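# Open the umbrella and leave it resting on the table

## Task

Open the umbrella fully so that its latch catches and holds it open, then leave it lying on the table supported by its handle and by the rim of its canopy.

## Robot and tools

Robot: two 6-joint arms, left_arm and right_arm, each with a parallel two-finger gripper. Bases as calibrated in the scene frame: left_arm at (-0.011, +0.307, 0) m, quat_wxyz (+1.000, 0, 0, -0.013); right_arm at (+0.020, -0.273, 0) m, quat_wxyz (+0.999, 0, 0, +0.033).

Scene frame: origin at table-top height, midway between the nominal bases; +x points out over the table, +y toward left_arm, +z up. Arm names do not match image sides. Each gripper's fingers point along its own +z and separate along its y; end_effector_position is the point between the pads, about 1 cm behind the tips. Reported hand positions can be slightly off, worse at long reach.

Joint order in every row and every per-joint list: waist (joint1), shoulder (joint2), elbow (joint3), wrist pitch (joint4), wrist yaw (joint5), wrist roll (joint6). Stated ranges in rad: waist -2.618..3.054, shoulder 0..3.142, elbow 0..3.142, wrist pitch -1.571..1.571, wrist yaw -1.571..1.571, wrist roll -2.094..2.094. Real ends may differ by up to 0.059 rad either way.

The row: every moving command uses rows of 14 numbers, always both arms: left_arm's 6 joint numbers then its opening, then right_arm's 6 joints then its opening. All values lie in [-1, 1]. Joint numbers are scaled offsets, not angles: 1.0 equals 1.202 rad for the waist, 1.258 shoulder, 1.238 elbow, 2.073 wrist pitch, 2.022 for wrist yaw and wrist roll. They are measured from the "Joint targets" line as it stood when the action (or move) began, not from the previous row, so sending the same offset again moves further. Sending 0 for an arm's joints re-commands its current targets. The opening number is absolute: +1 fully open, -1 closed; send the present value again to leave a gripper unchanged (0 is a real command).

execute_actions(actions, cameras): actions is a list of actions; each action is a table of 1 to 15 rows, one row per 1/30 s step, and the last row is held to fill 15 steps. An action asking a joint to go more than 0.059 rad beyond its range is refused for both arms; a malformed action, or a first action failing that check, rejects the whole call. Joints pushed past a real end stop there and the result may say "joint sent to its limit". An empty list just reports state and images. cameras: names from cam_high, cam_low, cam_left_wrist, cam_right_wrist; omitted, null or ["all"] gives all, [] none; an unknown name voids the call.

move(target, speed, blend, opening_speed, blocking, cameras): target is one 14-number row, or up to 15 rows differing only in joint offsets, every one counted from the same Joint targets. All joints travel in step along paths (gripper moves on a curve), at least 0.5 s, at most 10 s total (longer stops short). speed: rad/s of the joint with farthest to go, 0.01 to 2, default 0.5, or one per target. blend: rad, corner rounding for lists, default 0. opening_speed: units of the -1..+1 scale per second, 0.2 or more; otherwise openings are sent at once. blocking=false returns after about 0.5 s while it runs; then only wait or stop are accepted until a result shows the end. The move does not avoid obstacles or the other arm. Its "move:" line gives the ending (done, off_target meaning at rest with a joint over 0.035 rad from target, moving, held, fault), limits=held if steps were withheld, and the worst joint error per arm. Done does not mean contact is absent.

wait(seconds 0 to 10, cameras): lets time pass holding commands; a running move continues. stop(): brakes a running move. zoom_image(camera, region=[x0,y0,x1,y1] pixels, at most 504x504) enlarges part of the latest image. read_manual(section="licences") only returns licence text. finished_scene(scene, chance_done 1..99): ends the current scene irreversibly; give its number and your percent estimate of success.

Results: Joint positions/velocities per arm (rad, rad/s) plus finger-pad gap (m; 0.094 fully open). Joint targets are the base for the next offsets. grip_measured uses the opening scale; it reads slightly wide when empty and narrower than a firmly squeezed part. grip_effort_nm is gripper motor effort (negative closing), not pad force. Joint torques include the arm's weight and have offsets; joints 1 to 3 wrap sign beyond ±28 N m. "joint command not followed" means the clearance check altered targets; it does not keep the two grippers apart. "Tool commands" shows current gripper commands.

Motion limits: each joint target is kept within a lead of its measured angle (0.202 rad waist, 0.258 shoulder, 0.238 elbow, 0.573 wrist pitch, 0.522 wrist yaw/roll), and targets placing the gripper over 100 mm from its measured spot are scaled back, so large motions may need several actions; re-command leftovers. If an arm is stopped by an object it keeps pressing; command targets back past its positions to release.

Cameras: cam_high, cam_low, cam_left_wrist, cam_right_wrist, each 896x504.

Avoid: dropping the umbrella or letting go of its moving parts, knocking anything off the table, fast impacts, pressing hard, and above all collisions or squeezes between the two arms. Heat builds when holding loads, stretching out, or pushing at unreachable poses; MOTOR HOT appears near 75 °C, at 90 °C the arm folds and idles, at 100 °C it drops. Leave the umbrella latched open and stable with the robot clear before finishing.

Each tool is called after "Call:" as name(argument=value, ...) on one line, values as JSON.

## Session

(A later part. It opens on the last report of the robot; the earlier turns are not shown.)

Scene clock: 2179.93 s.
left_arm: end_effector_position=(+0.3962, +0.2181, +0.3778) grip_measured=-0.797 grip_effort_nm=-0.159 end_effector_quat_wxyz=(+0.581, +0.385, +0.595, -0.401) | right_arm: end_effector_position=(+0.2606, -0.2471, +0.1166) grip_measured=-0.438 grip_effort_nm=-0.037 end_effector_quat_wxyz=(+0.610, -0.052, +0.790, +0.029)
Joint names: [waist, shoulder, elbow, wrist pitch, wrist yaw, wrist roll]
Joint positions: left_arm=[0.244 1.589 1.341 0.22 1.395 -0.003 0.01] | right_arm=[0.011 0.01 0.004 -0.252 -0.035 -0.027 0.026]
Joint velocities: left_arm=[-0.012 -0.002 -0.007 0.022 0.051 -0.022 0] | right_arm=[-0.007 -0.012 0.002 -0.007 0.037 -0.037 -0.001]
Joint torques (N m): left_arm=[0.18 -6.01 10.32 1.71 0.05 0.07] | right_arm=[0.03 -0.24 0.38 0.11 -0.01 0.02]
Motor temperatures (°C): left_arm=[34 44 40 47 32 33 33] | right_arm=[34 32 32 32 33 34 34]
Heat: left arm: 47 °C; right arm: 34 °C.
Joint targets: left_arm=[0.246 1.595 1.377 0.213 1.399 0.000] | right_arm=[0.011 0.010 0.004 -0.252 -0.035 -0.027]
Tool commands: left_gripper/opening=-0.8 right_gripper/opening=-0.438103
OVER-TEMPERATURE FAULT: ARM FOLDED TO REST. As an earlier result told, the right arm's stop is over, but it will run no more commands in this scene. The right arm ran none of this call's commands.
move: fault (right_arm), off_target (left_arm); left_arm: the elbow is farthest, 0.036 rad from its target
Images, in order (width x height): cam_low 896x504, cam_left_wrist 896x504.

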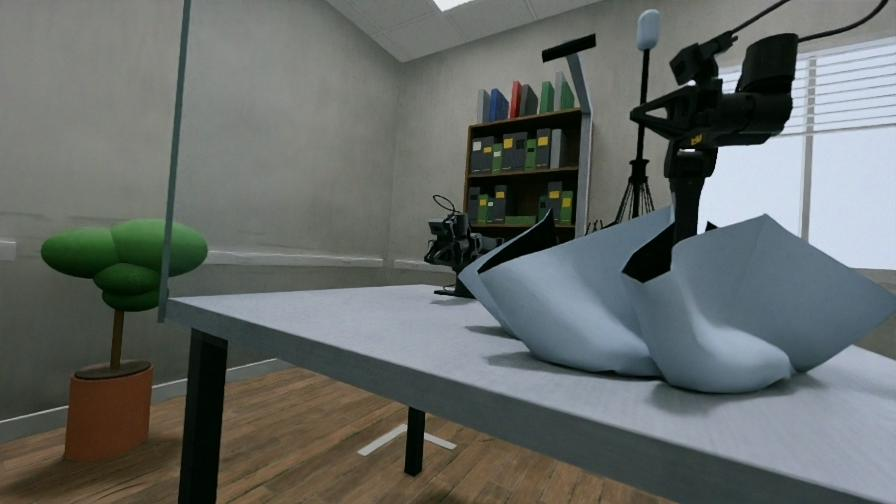

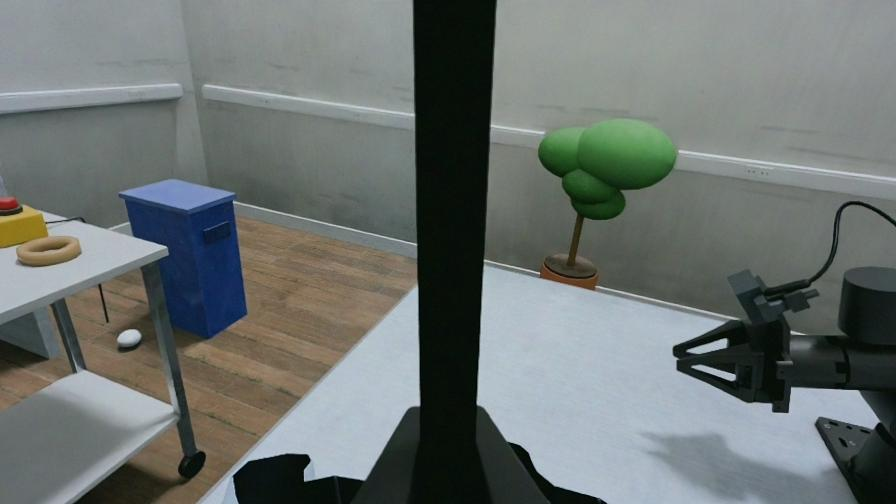

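Call:
move(target=[0.1165, -0.0262, -0.0271, 0, 0.0593, 0, -0.8, 0, 0, 0, 0, 0, 0, -0.438102], speed=0.1, opening_speed=0.3, cameras=["cam_high", "cam_low", "cam_left_wrist"])

Scene clock: 2188.50 s.
left_arm: end_effector_position=(+0.3864, +0.2650, +0.3782) grip_measured=-0.797 grip_effort_nm=-0.159 end_effector_quat_wxyz=(+0.586, +0.376, +0.599, -0.395) | right_arm: end_effector_position=(+0.2606, -0.2471, +0.1166) grip_measured=-0.438 grip_effort_nm=-0.042 end_effector_quat_wxyz=(+0.610, -0.052, +0.790, +0.029)
Joint names: [waist, shoulder, elbow, wrist pitch, wrist yaw, wrist roll]
Joint positions: left_arm=[0.38 1.589 1.341 0.218 1.509 -0.003 0.01] | right_arm=[0.011 0.01 0.004 -0.252 -0.035 -0.027 0.026]
Joint velocities: left_arm=[0.002 -0.002 -0.017 -0.022 -0.037 0.022 0] | right_arm=[-0.007 0.012 -0.012 -0.022 0.051 -0.037 0]
Joint torques (N m): left_arm=[0.54 -8.43 7.45 1.64 0.12 0.07] | right_arm=[-0.01 -0.25 0.36 0.11 -0.01 0.02]
Motor temperatures (°C): left_arm=[34 44 41 47 32 32 33] | right_arm=[34 32 32 32 33 34 34]
Heat: left arm: 47 °C; right arm: 34 °C.
Joint targets: left_arm=[0.386 1.562 1.343 0.213 1.519 -0.001] | right_arm=[0.011 0.010 0.004 -0.252 -0.035 -0.027]
Tool commands: left_gripper/opening=-0.8 right_gripper/opening=-0.438103
OVER-TEMPERATURE FAULT: ARM FOLDED TO REST. As an earlier result told, the right arm's stop is over, but it will run no more commands in this scene. The right arm ran none of this call's commands.
move: fault (right_arm)
Images, in order (width x height): cam_high 896x504, cam_low 896x504, cam_left_wrist 896x504.

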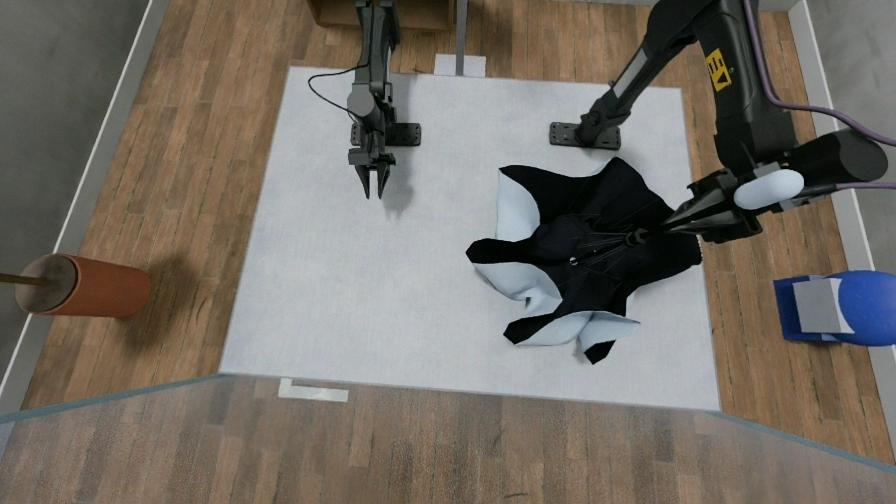

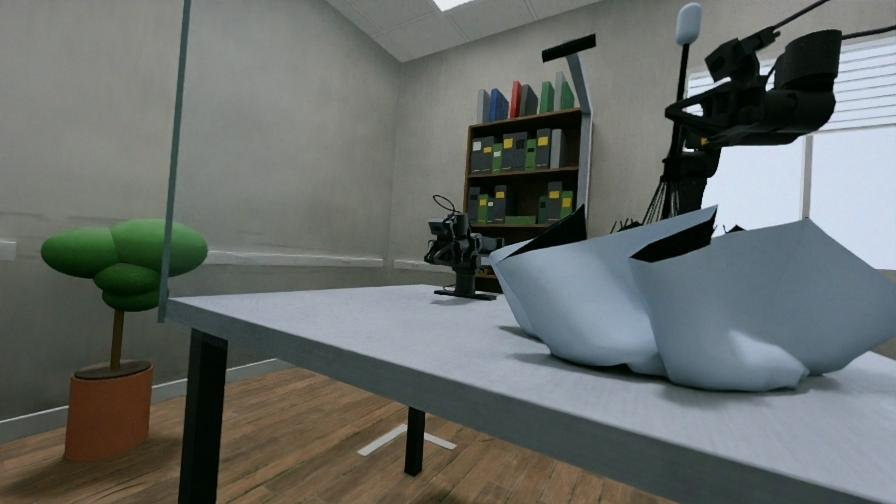

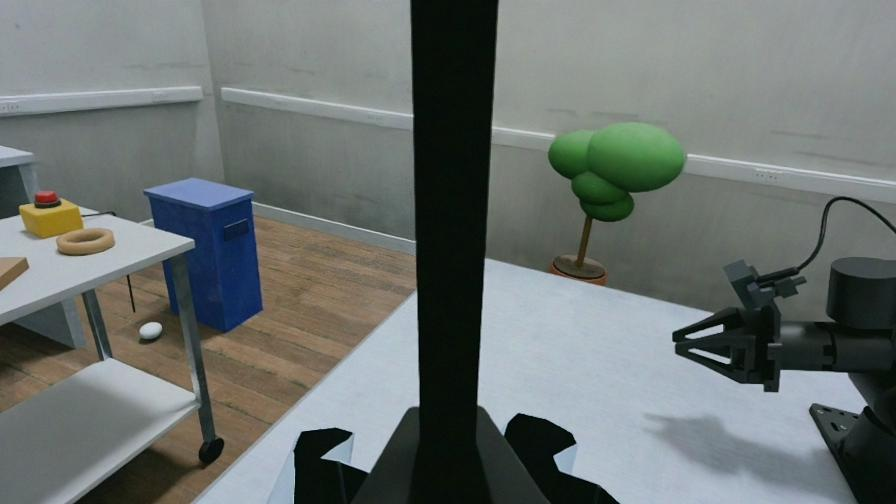

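Call:
move(target=[0, 0.0187, -0.1433, 0.0965, 0, 0, -0.79, 0, 0, 0, 0, 0, 0, -0.438102], speed=0.15, cameras=["cam_low", "cam_left_wrist"])

Scene clock: 2198.67 s.
left_arm: end_effector_position=(+0.3738, +0.2603, +0.3768) grip_measured=-0.785 grip_effort_nm=-0.300 end_effector_quat_wxyz=(+0.617, +0.421, +0.564, -0.352) | right_arm: end_effector_position=(+0.2606, -0.2471, +0.1166) grip_measured=-0.438 grip_effort_nm=-0.037 end_effector_quat_wxyz=(+0.610, -0.052, +0.790, +0.029)
Joint names: [waist, shoulder, elbow, wrist pitch, wrist yaw, wrist roll]
Joint positions: left_arm=[0.38 1.546 1.231 0.481 1.512 -0.043 0.01] | right_arm=[0.011 0.01 0.004 -0.252 -0.035 -0.027 0.026]
Joint velocities: left_arm=[-0.017 -0.007 0.012 -0.081 -0.051 0.037 0] | right_arm=[0.017 0.012 0.017 -0.051 -0.051 -0.051 0.001]
Joint torques (N m): left_arm=[0.55 -3.21 2.25 0.91 -0.04 0.53] | right_arm=[0.01 -0.17 0.39 0.11 0.01 0.01]
Motor temperatures (°C): left_arm=[34 44 41 47 32 32 33] | right_arm=[34 32 32 32 33 34 34]
Heat: left arm: 47 °C; right arm: 34 °C.
Joint targets: left_arm=[0.386 1.586 1.166 0.413 1.519 0.000] | right_arm=[0.011 0.010 0.004 -0.252 -0.035 -0.027]
Tool commands: left_gripper/opening=-0.79 right_gripper/opening=-0.438103
OVER-TEMPERATURE FAULT: ARM FOLDED TO REST. As an earlier result told, the right arm's stop is over, but it will run no more commands in this scene. The right arm ran none of this call's commands.
move: fault (right_arm), off_target (left_arm); left_arm: the wrist pitch is farthest, 0.068 rad from its target
Images, in order (width x height): cam_low 896x504, cam_left_wrist 896x504.

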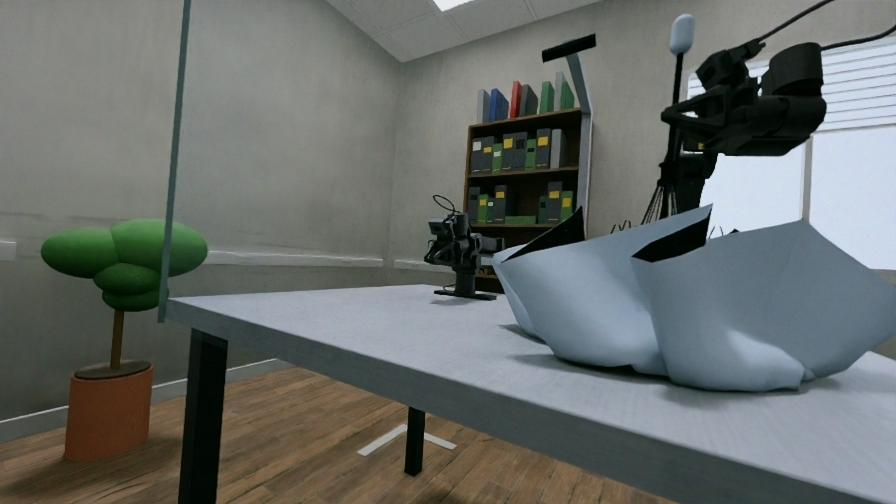

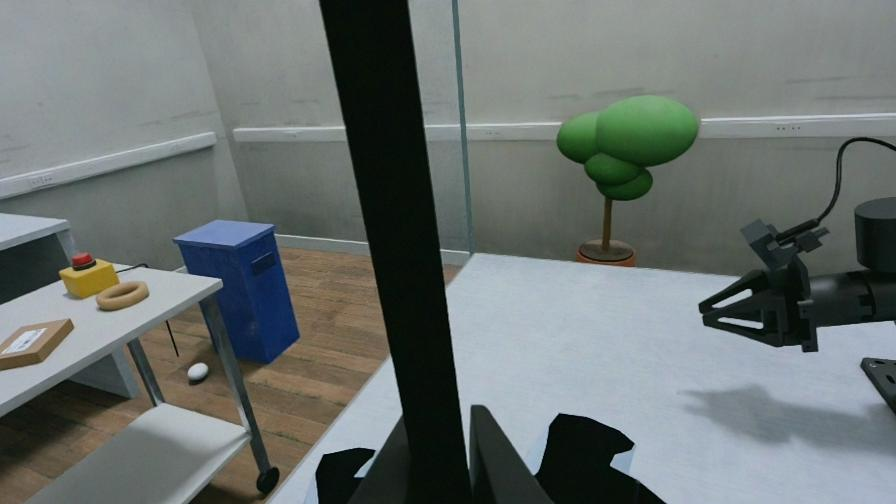

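Call:
move(target=[0, -0.0187, 0.1433, -0.0965, 0, 0, -0.76, 0, 0, 0, 0, 0, 0, -0.438102], speed=0.3, cameras=["cam_left_wrist"])

Scene clock: 2211.47 s.
left_arm: end_effector_position=(+0.3775, +0.2616, +0.3842) grip_measured=-0.759 grip_effort_nm=-0.081 end_effector_quat_wxyz=(+0.591, +0.386, +0.593, -0.388) | right_arm: end_effector_position=(+0.2606, -0.2471, +0.1166) grip_measured=-0.438 grip_effort_nm=-0.032 end_effector_quat_wxyz=(+0.610, -0.052, +0.790, +0.029)
Joint names: [waist, shoulder, elbow, wrist pitch, wrist yaw, wrist roll]
Joint positions: left_arm=[0.38 1.555 1.32 0.237 1.512 -0.006 0.011] | right_arm=[0.011 0.01 0.004 -0.252 -0.035 -0.027 0.026]
Joint velocities: left_arm=[0.002 0.007 0.002 -0.037 0.081 -0.007 0] | right_arm=[-0.002 0.002 -0.007 0.022 -0.11 0.037 -0.001]
Joint torques (N m): left_arm=[0.54 -5.6 9.11 1.42 0.06 0.11] | right_arm=[-0.01 -0.24 0.36 0.1 -0.01 0.02]
Motor temperatures (°C): left_arm=[34 43 40 46 32 32 32] | right_arm=[34 32 32 32 33 34 34]
Heat: left arm: 46 °C; right arm: 34 °C.
Joint targets: left_arm=[0.386 1.562 1.343 0.213 1.519 0.000] | right_arm=[0.011 0.010 0.004 -0.252 -0.035 -0.027]
Tool commands: left_gripper/opening=-0.76 right_gripper/opening=-0.438103
OVER-TEMPERATURE FAULT: ARM FOLDED TO REST. As an earlier result told, the right arm's stop is over, but it will run no more commands in this scene. The right arm ran none of this call's commands.
move: fault (right_arm)
Images, in order (width x height): cam_left_wrist 896x504.

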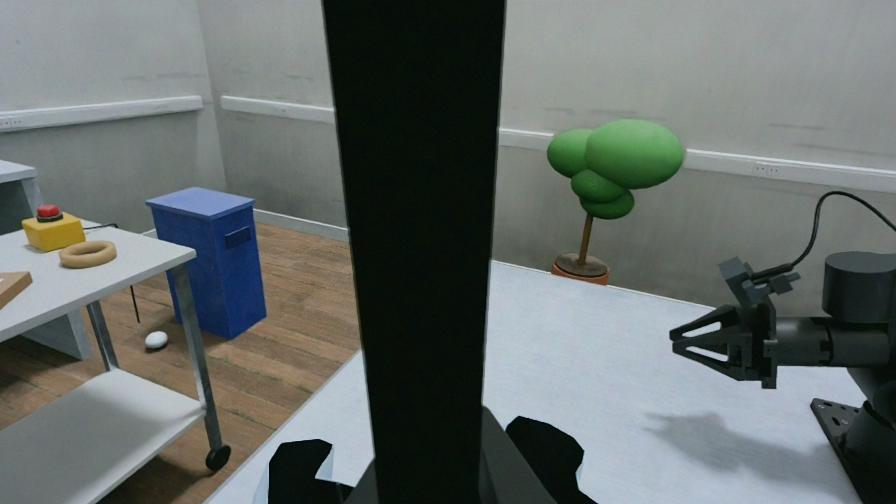

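Call:
move(target=[0, 0.0246, -0.1753, 0.1336, 0, 0, -0.7, 0, 0, 0, 0, 0, 0, -0.438102], speed=0.15, cameras=["cam_low", "cam_left_wrist"])

Scene clock: 2220.83 s.
left_arm: end_effector_position=(+0.3787, +0.2621, +0.3389) grip_measured=-0.701 grip_effort_nm=0.066 end_effector_quat_wxyz=(+0.603, +0.402, +0.581, -0.372) | right_arm: end_effector_position=(+0.2606, -0.2471, +0.1166) grip_measured=-0.438 grip_effort_nm=-0.032 end_effector_quat_wxyz=(+0.610, -0.052, +0.790, +0.029)
Joint names: [waist, shoulder, elbow, wrist pitch, wrist yaw, wrist roll]
Joint positions: left_arm=[0.38 1.578 1.145 0.491 1.513 -0.006 0.014] | right_arm=[0.011 0.01 0.004 -0.252 -0.035 -0.027 0.026]
Joint velocities: left_arm=[-0.017 -0.007 0.007 -0.007 0.081 -0.037 0] | right_arm=[-0.012 0.007 -0.002 0.007 -0.022 0.007 -0.001]
Joint torques (N m): left_arm=[0.57 -5.15 5.68 1.63 0.03 0.11] | right_arm=[-0.03 -0.23 0.35 0.11 0.01 0.01]
Motor temperatures (°C): left_arm=[34 43 42 46 32 32 32] | right_arm=[34 32 32 32 33 34 34]
Heat: left arm: 46 °C; right arm: 34 °C.
Joint targets: left_arm=[0.386 1.594 1.126 0.490 1.519 -0.001] | right_arm=[0.011 0.010 0.004 -0.252 -0.035 -0.027]
Tool commands: left_gripper/opening=-0.7 right_gripper/opening=-0.438102
OVER-TEMPERATURE FAULT: ARM FOLDED TO REST. As an earlier result told, the right arm's stop is over, but it will run no more commands in this scene. The right arm ran none of this call's commands.
move: fault (right_arm)
Images, in order (width x height): cam_low 896x504, cam_left_wrist 896x504.

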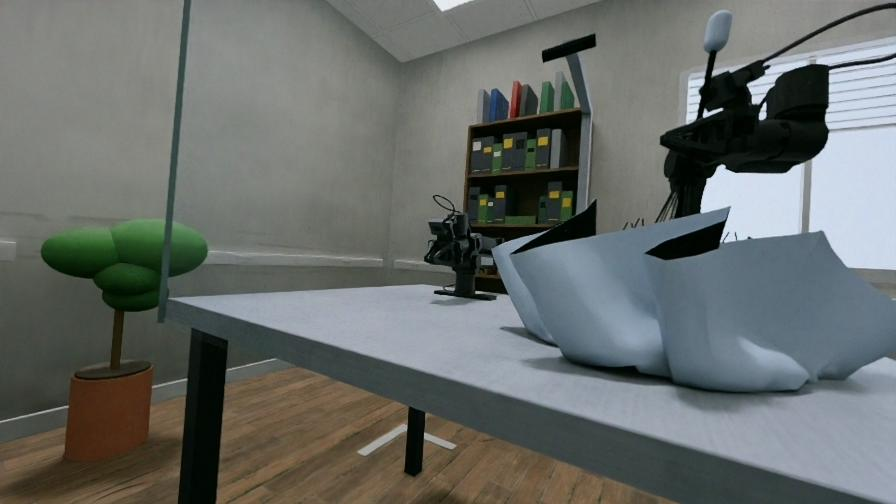

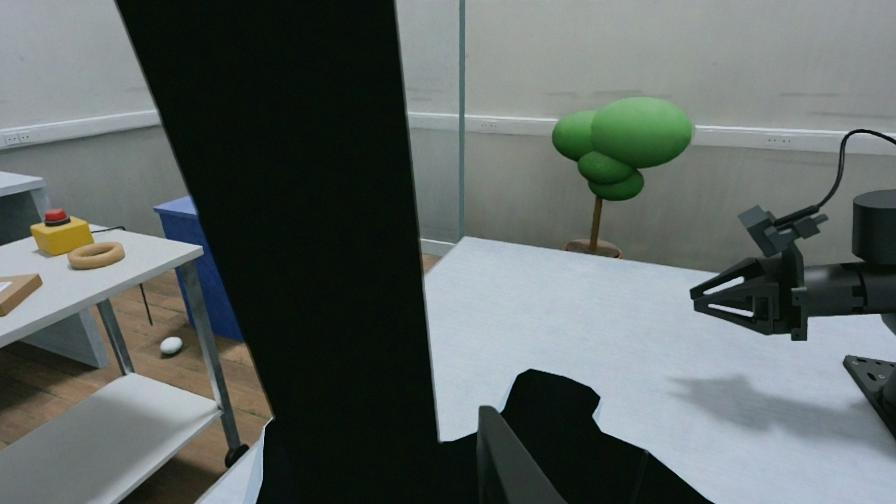

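Call:
execute_actions(actions=[], cameras=["cam_high", "cam_left_wrist"])

Scene clock: 2237.80 s.
left_arm: end_effector_position=(+0.3787, +0.2621, +0.3390) grip_measured=-0.701 grip_effort_nm=0.061 end_effector_quat_wxyz=(+0.603, +0.402, +0.580, -0.372) | right_arm: end_effector_position=(+0.2606, -0.2471, +0.1166) grip_measured=-0.438 grip_effort_nm=-0.027 end_effector_quat_wxyz=(+0.610, -0.052, +0.790, +0.029)
Joint names: [waist, shoulder, elbow, wrist pitch, wrist yaw, wrist roll]
Joint positions: left_arm=[0.38 1.578 1.145 0.492 1.513 -0.006 0.014] | right_arm=[0.011 0.01 0.004 -0.252 -0.035 -0.027 0.026]
Joint velocities: left_arm=[-0.002 0.002 0.012 0.007 -0.037 0.037 0] | right_arm=[0.002 -0.007 0.017 0.022 -0.007 0.022 0]
Joint torques (N m): left_arm=[0.57 -5.14 5.68 1.62 0.02 0.11] | right_arm=[0.02 -0.21 0.38 0.11 0 0.02]
Motor temperatures (°C): left_arm=[34 43 41 45 32 32 32] | right_arm=[34 32 32 32 33 34 34]
Heat: left arm: 45 °C; right arm: 34 °C.
Joint targets: left_arm=[0.386 1.594 1.126 0.491 1.519 -0.001] | right_arm=[0.011 0.010 0.004 -0.252 -0.035 -0.027]
Tool commands: left_gripper/opening=-0.7 right_gripper/opening=-0.438103
OVER-TEMPERATURE FAULT: ARM FOLDED TO REST. As an earlier result told, the right arm's stop is over, but it will run no more commands in this scene.
Images, in order (width x height): cam_high 896x504, cam_left_wrist 896x504.

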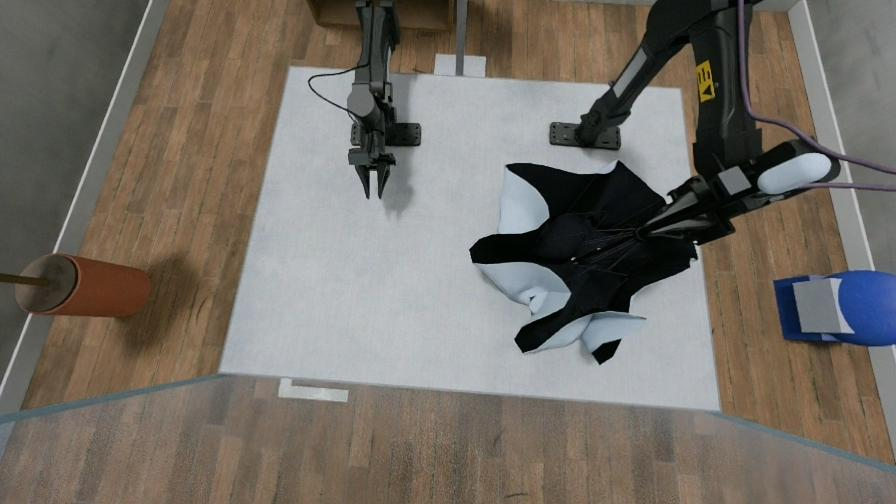

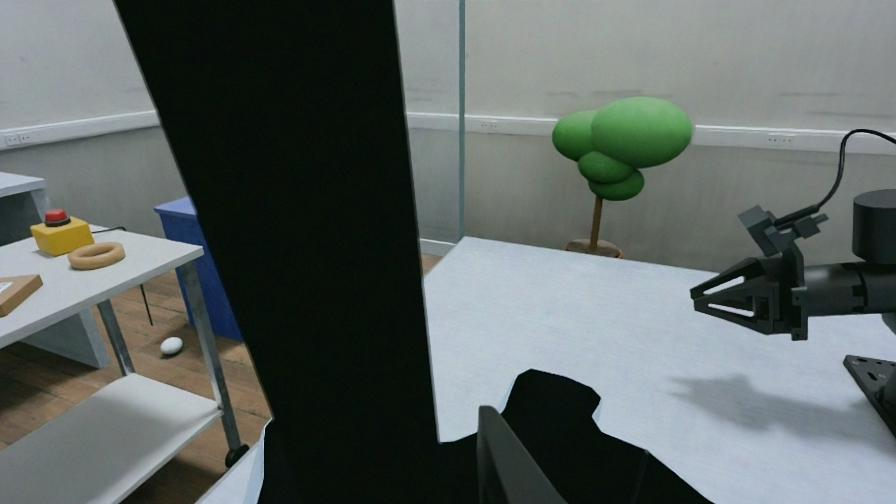

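Call:
move(target=[-0.025, 0.0159, -0.0792, 0.0478, -0.0119, 0.0005, -0.70, 0, 0, 0, 0, 0, 0, -0.438103], speed=0.12, cameras=["cam_high", "cam_low", "cam_left_wrist"])

Scene clock: 2249.97 s.
left_arm: end_effector_position=(+0.3773, +0.2560, +0.3136) grip_measured=-0.701 grip_effort_nm=0.042 end_effector_quat_wxyz=(+0.603, +0.404, +0.578, -0.372) | right_arm: end_effector_position=(+0.2606, -0.2471, +0.1166) grip_measured=-0.438 grip_effort_nm=-0.042 end_effector_quat_wxyz=(+0.610, -0.052, +0.790, +0.029)
Joint names: [waist, shoulder, elbow, wrist pitch, wrist yaw, wrist roll]
Joint positions: left_arm=[0.365 1.592 1.053 0.602 1.501 -0.005 0.014] | right_arm=[0.011 0.01 0.004 -0.252 -0.035 -0.027 0.026]
Joint velocities: left_arm=[0.002 0.012 0.002 0.007 0.007 0.022 -0.001] | right_arm=[-0.002 -0.012 -0.012 -0.037 -0.037 -0.007 0]
Joint torques (N m): left_arm=[-0.73 -4.71 5.07 1.52 -0.07 0.11] | right_arm=[-0.02 -0.21 0.36 0.09 -0.01 0]
Motor temperatures (°C): left_arm=[34 43 41 45 32 32 32] | right_arm=[34 32 32 32 33 34 34]
Heat: left arm: 45 °C; right arm: 34 °C.
Joint targets: left_arm=[0.356 1.613 1.028 0.589 1.495 0.000] | right_arm=[0.011 0.010 0.004 -0.252 -0.035 -0.027]
Tool commands: left_gripper/opening=-0.7 right_gripper/opening=-0.438103
OVER-TEMPERATURE FAULT: ARM FOLDED TO REST. As an earlier result told, the right arm's stop is over, but it will run no more commands in this scene. The right arm ran none of this call's commands.
move: fault (right_arm)
Images, in order (width x height): cam_high 896x504, cam_low 896x504, cam_left_wrist 896x504.

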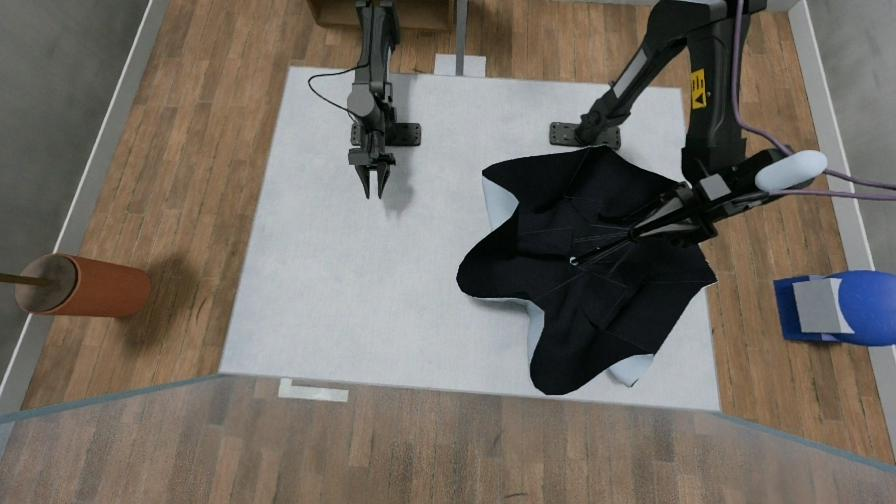

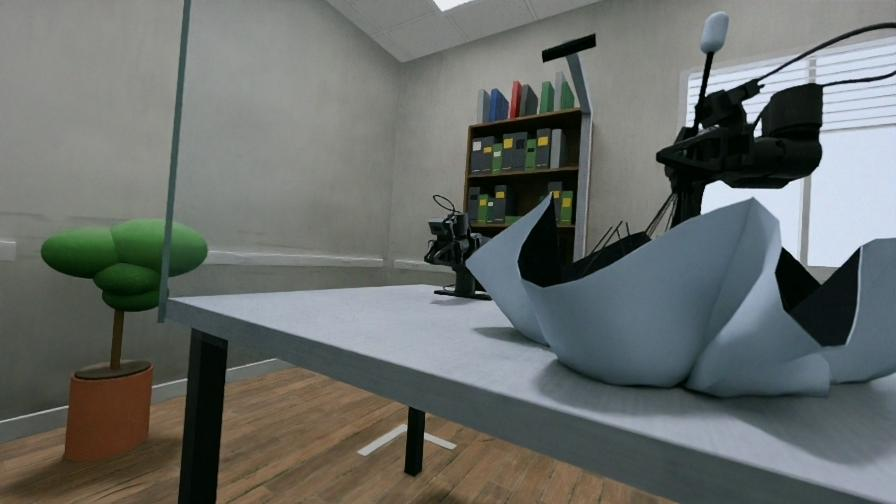

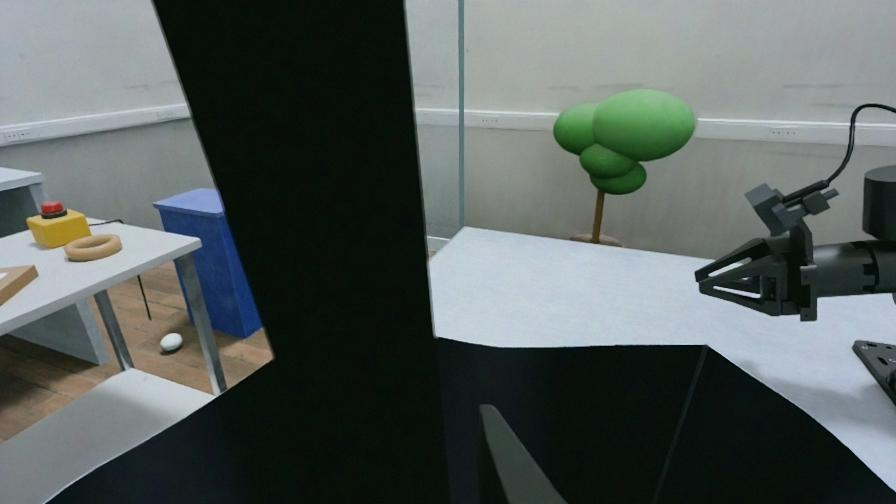

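Call:
move(target=[-0.0219, 0.0413, -0.0347, 0.0053, -0.0124, 0, -0.70, 0, 0, 0, 0, 0, 0, -0.438103], speed=0.12, cameras=["cam_high", "cam_left_wrist"])

Scene clock: 2258.33 s.
left_arm: end_effector_position=(+0.3855, +0.2494, +0.2832) grip_measured=-0.701 grip_effort_nm=0.042 end_effector_quat_wxyz=(+0.586, +0.382, +0.596, -0.394) | right_arm: end_effector_position=(+0.2606, -0.2471, +0.1166) grip_measured=-0.438 grip_effort_nm=-0.027 end_effector_quat_wxyz=(+0.610, -0.052, +0.790, +0.029)
Joint names: [waist, shoulder, elbow, wrist pitch, wrist yaw, wrist roll]
Joint positions: left_arm=[0.339 1.645 1.009 0.618 1.475 -0.004 0.014] | right_arm=[0.011 0.01 0.004 -0.252 -0.035 -0.027 0.026]
Joint velocities: left_arm=[0.007 -0.007 -0.007 0.11 0.022 -0.022 0] | right_arm=[0.007 0.007 -0.012 -0.037 -0.022 -0.022 -0.001]
Joint torques (N m): left_arm=[-0.76 -5.05 5.03 1.52 -0.03 0.11] | right_arm=[0.03 -0.2 0.39 0.11 0 0]
Motor temperatures (°C): left_arm=[34 42 41 45 32 32 32] | right_arm=[34 32 32 32 33 34 34]
Heat: left arm: 45 °C; right arm: 34 °C.
Joint targets: left_arm=[0.329 1.665 0.985 0.600 1.470 0.001] | right_arm=[0.011 0.010 0.004 -0.252 -0.035 -0.027]
Tool commands: left_gripper/opening=-0.7 right_gripper/opening=-0.438102
OVER-TEMPERATURE FAULT: ARM FOLDED TO REST. As an earlier result told, the right arm's stop is over, but it will run no more commands in this scene. The right arm ran none of this call's commands.
move: fault (right_arm)
Images, in order (width x height): cam_high 896x504, cam_left_wrist 896x504.

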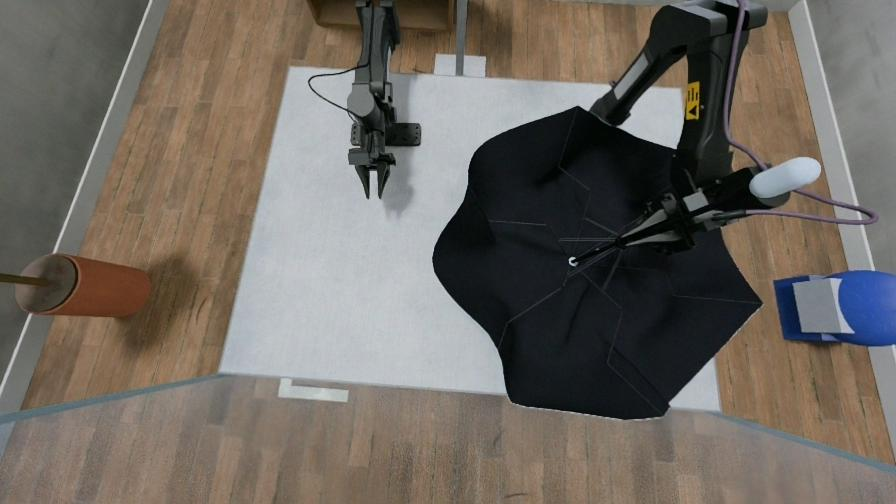

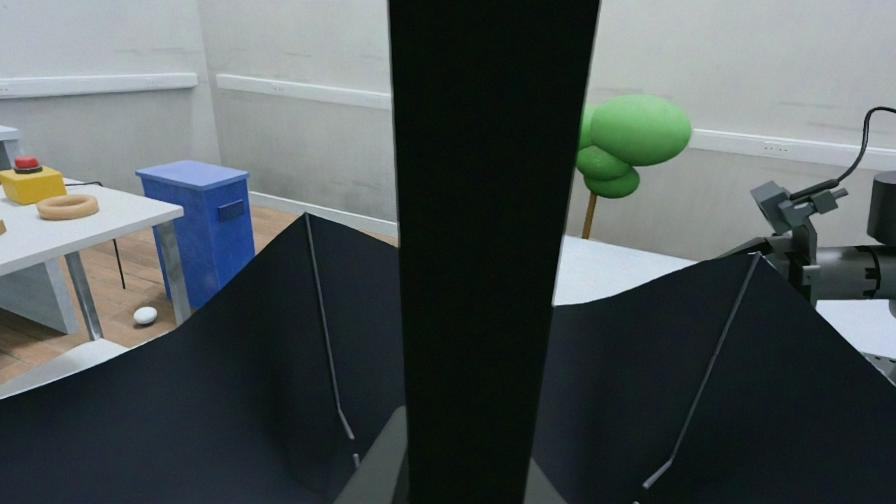

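Call:
zoom_image(camera="cam_high", region=[430, 60, 780, 257])

Call:
zoom_image(camera="cam_high", region=[430, 190, 780, 420])

Scaled by 1.440 from the camera's 896x504 image, which has a finer 1280x720 frame.

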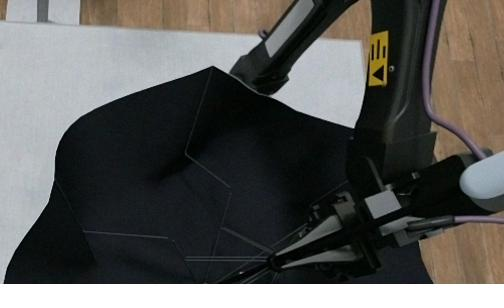

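Scaled by 1.440 from the camera's 896x504 image, which has a finer 1280x720 frame.

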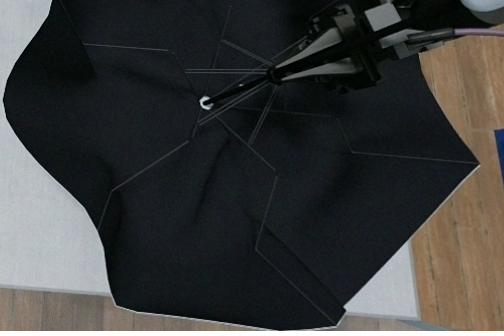

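Call:
move(target=[-0.0208, 0.0819, -0.0485, 0.0868, -0.0099, 0, -0.70, 0, 0, 0, 0, 0, 0, -0.438103], speed=0.15, cameras=["cam_high", "cam_low", "cam_left_wrist"])

Scene clock: 2283.90 s.
left_arm: end_effector_position=(+0.3873, +0.2409, +0.2734) grip_measured=-0.699 grip_effort_nm=-0.061 end_effector_quat_wxyz=(+0.605, +0.423, +0.562, -0.373) | right_arm: end_effector_position=(+0.2606, -0.2471, +0.1166) grip_measured=-0.438 grip_effort_nm=-0.042 end_effector_quat_wxyz=(+0.610, -0.052, +0.790, +0.029)
Joint names: [waist, shoulder, elbow, wrist pitch, wrist yaw, wrist roll]
Joint positions: left_arm=[0.315 1.704 0.979 0.854 1.486 -0.036 0.014] | right_arm=[0.011 0.01 0.004 -0.252 -0.035 -0.027 0.026]
Joint velocities: left_arm=[-0.017 -0.002 -0.002 0.081 -0.007 0.007 -0.001] | right_arm=[-0.007 0.012 0.017 0.022 -0.007 0.037 0]
Joint torques (N m): left_arm=[-0.88 -2.22 2.5 0.88 -0.44 0.46] | right_arm=[0.06 -0.24 0.36 0.11 -0.01 0.03]
Motor temperatures (°C): left_arm=[34 42 40 44 32 32 32] | right_arm=[34 32 32 32 33 34 34]
Heat: left arm: 44 °C; right arm: 34 °C.
Joint targets: left_arm=[0.305 1.769 0.925 0.780 1.450 0.001] | right_arm=[0.011 0.010 0.004 -0.252 -0.035 -0.027]
Tool commands: left_gripper/opening=-0.7 right_gripper/opening=-0.438102
OVER-TEMPERATURE FAULT: ARM FOLDED TO REST. As an earlier result told, the right arm's stop is over, but it will run no more commands in this scene. The right arm ran none of this call's commands.
move: fault (right_arm), off_target (left_arm); left_arm: the wrist pitch is farthest, 0.074 rad from its target
Images, in order (width x height): cam_high 896x504, cam_low 896x504, cam_left_wrist 896x504.

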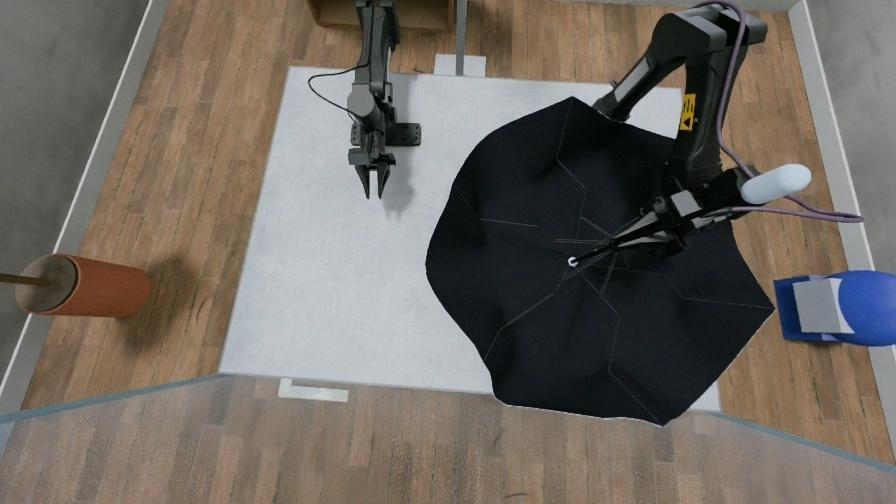

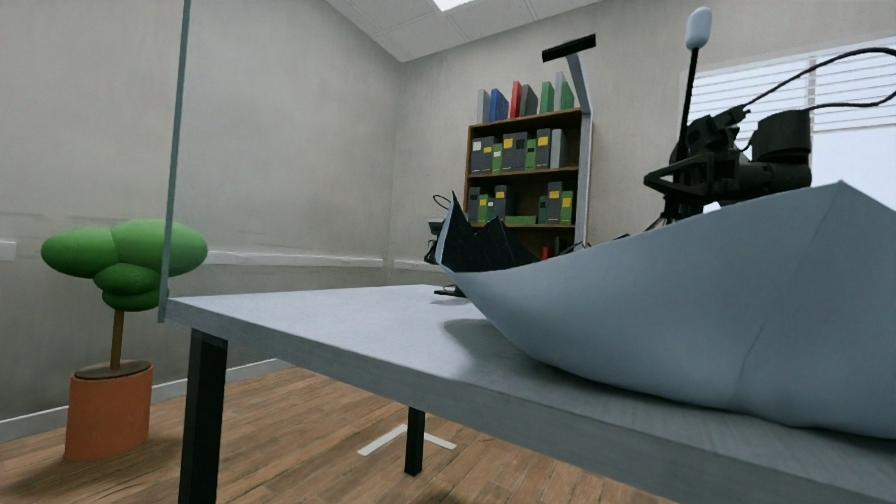

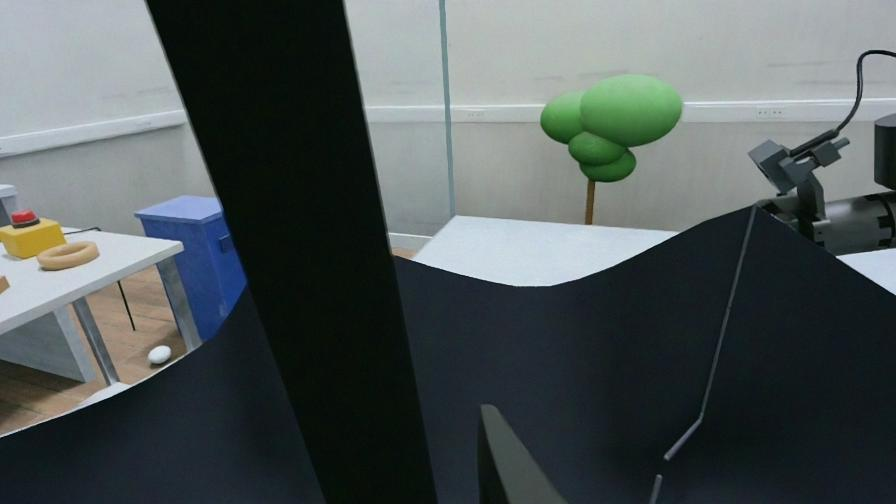

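Call:
move(target=[0, 0.0725, -0.0439, -0.0579, 0, 0, -0.70, 0, 0, 0, 0, 0, 0, -0.438103], speed=0.15, cameras=["cam_high", "cam_left_wrist"])

Scene clock: 2293.00 s.
left_arm: end_effector_position=(+0.3869, +0.2405, +0.2583) grip_measured=-0.699 grip_effort_nm=-0.066 end_effector_quat_wxyz=(+0.592, +0.418, +0.568, -0.391) | right_arm: end_effector_position=(+0.2606, -0.2471, +0.1166) grip_measured=-0.438 grip_effort_nm=-0.027 end_effector_quat_wxyz=(+0.610, -0.052, +0.790, +0.029)
Joint names: [waist, shoulder, elbow, wrist pitch, wrist yaw, wrist roll]
Joint positions: left_arm=[0.315 1.738 0.965 0.862 1.508 -0.04 0.014] | right_arm=[0.011 0.01 0.004 -0.252 -0.035 -0.027 0.026]
Joint velocities: left_arm=[0.002 0.012 -0.027 -0.154 0.022 -0.066 -0.001] | right_arm=[-0.002 0.002 0.002 0.037 -0.007 -0.051 0]
Joint torques (N m): left_arm=[-0.87 1.92 -0.8 -0.45 -0.63 0.5] | right_arm=[0.02 -0.23 0.36 0.1 0 0.02]
Motor temperatures (°C): left_arm=[34 41 40 43 32 32 32] | right_arm=[34 32 32 32 33 34 34]
Heat: left arm: 43 °C; right arm: 34 °C.
Joint targets: left_arm=[0.305 1.860 0.871 0.660 1.450 0.001] | right_arm=[0.011 0.010 0.004 -0.252 -0.035 -0.027]
Tool commands: left_gripper/opening=-0.7 right_gripper/opening=-0.438102
OVER-TEMPERATURE FAULT: ARM FOLDED TO REST. As an earlier result told, the right arm's stop is over, but it will run no more commands in this scene. The right arm ran none of this call's commands.
move: fault (right_arm), off_target (left_arm); left_arm: the wrist pitch is farthest, 0.202 rad from its target
Images, in order (width x height): cam_high 896x504, cam_left_wrist 896x504.

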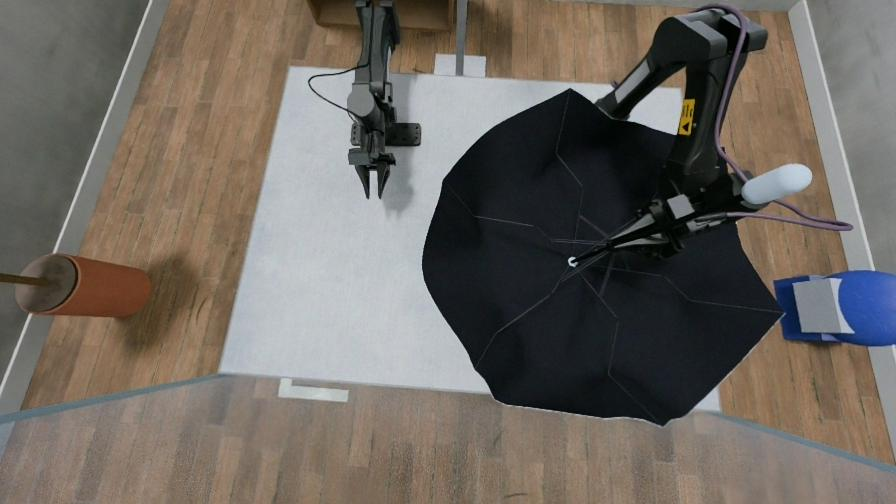

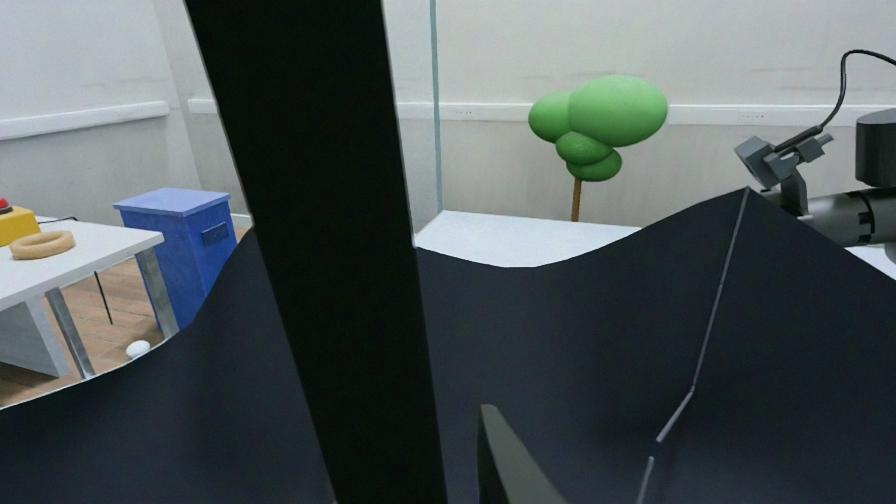

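Call:
move(target=[0, 0.0556, -0.017, -0.0482, 0, 0, -0.70, 0, 0, 0, 0, 0, 0, -0.438103], speed=0.15, cameras=["cam_high", "cam_left_wrist"])

Scene clock: 2299.40 s.
left_arm: end_effector_position=(+0.3857, +0.2400, +0.2531) grip_measured=-0.699 grip_effort_nm=-0.066 end_effector_quat_wxyz=(+0.583, +0.417, +0.570, -0.403) | right_arm: end_effector_position=(+0.2606, -0.2471, +0.1166) grip_measured=-0.438 grip_effort_nm=-0.027 end_effector_quat_wxyz=(+0.610, -0.052, +0.790, +0.029)
Joint names: [waist, shoulder, elbow, wrist pitch, wrist yaw, wrist roll]
Joint positions: left_arm=[0.315 1.752 0.965 0.862 1.526 -0.049 0.014] | right_arm=[0.011 0.01 0.004 -0.252 -0.035 -0.027 0.026]
Joint velocities: left_arm=[0.002 -0.002 0.002 0.022 0.051 0.022 0.001] | right_arm=[0.027 -0.002 0.007 -0.022 -0.037 -0.022 0.001]
Joint torques (N m): left_arm=[-0.72 3.86 -1.02 -0.98 -0.68 0.53] | right_arm=[-0.01 -0.21 0.4 0.11 0 0.02]
Motor temperatures (°C): left_arm=[34 41 40 43 32 32 32] | right_arm=[34 32 32 32 33 34 34]
Heat: left arm: 43 °C; right arm: 34 °C.
Joint targets: left_arm=[0.306 1.900 0.869 0.611 1.462 -0.008] | right_arm=[0.011 0.010 0.004 -0.252 -0.035 -0.027]
Tool commands: left_gripper/opening=-0.7 right_gripper/opening=-0.438103
OVER-TEMPERATURE FAULT: ARM FOLDED TO REST. As an earlier result told, the right arm's stop is over, but it will run no more commands in this scene. The right arm ran none of this call's commands.
move: fault (right_arm), off_target (left_arm); left_arm: the wrist pitch is farthest, 0.302 rad from its target
Images, in order (width x height): cam_high 896x504, cam_left_wrist 896x504.

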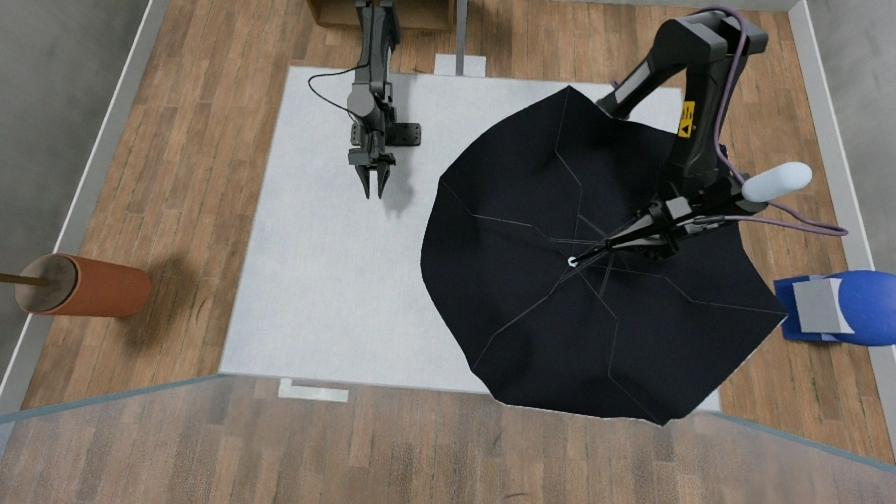

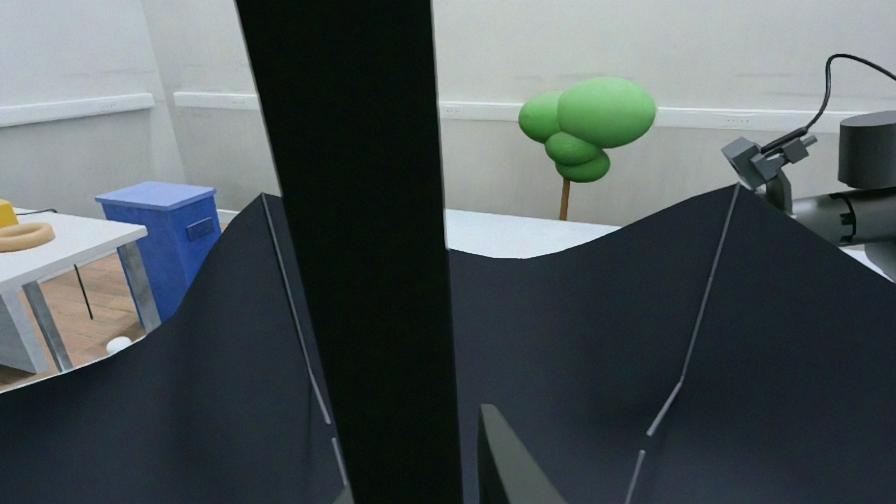

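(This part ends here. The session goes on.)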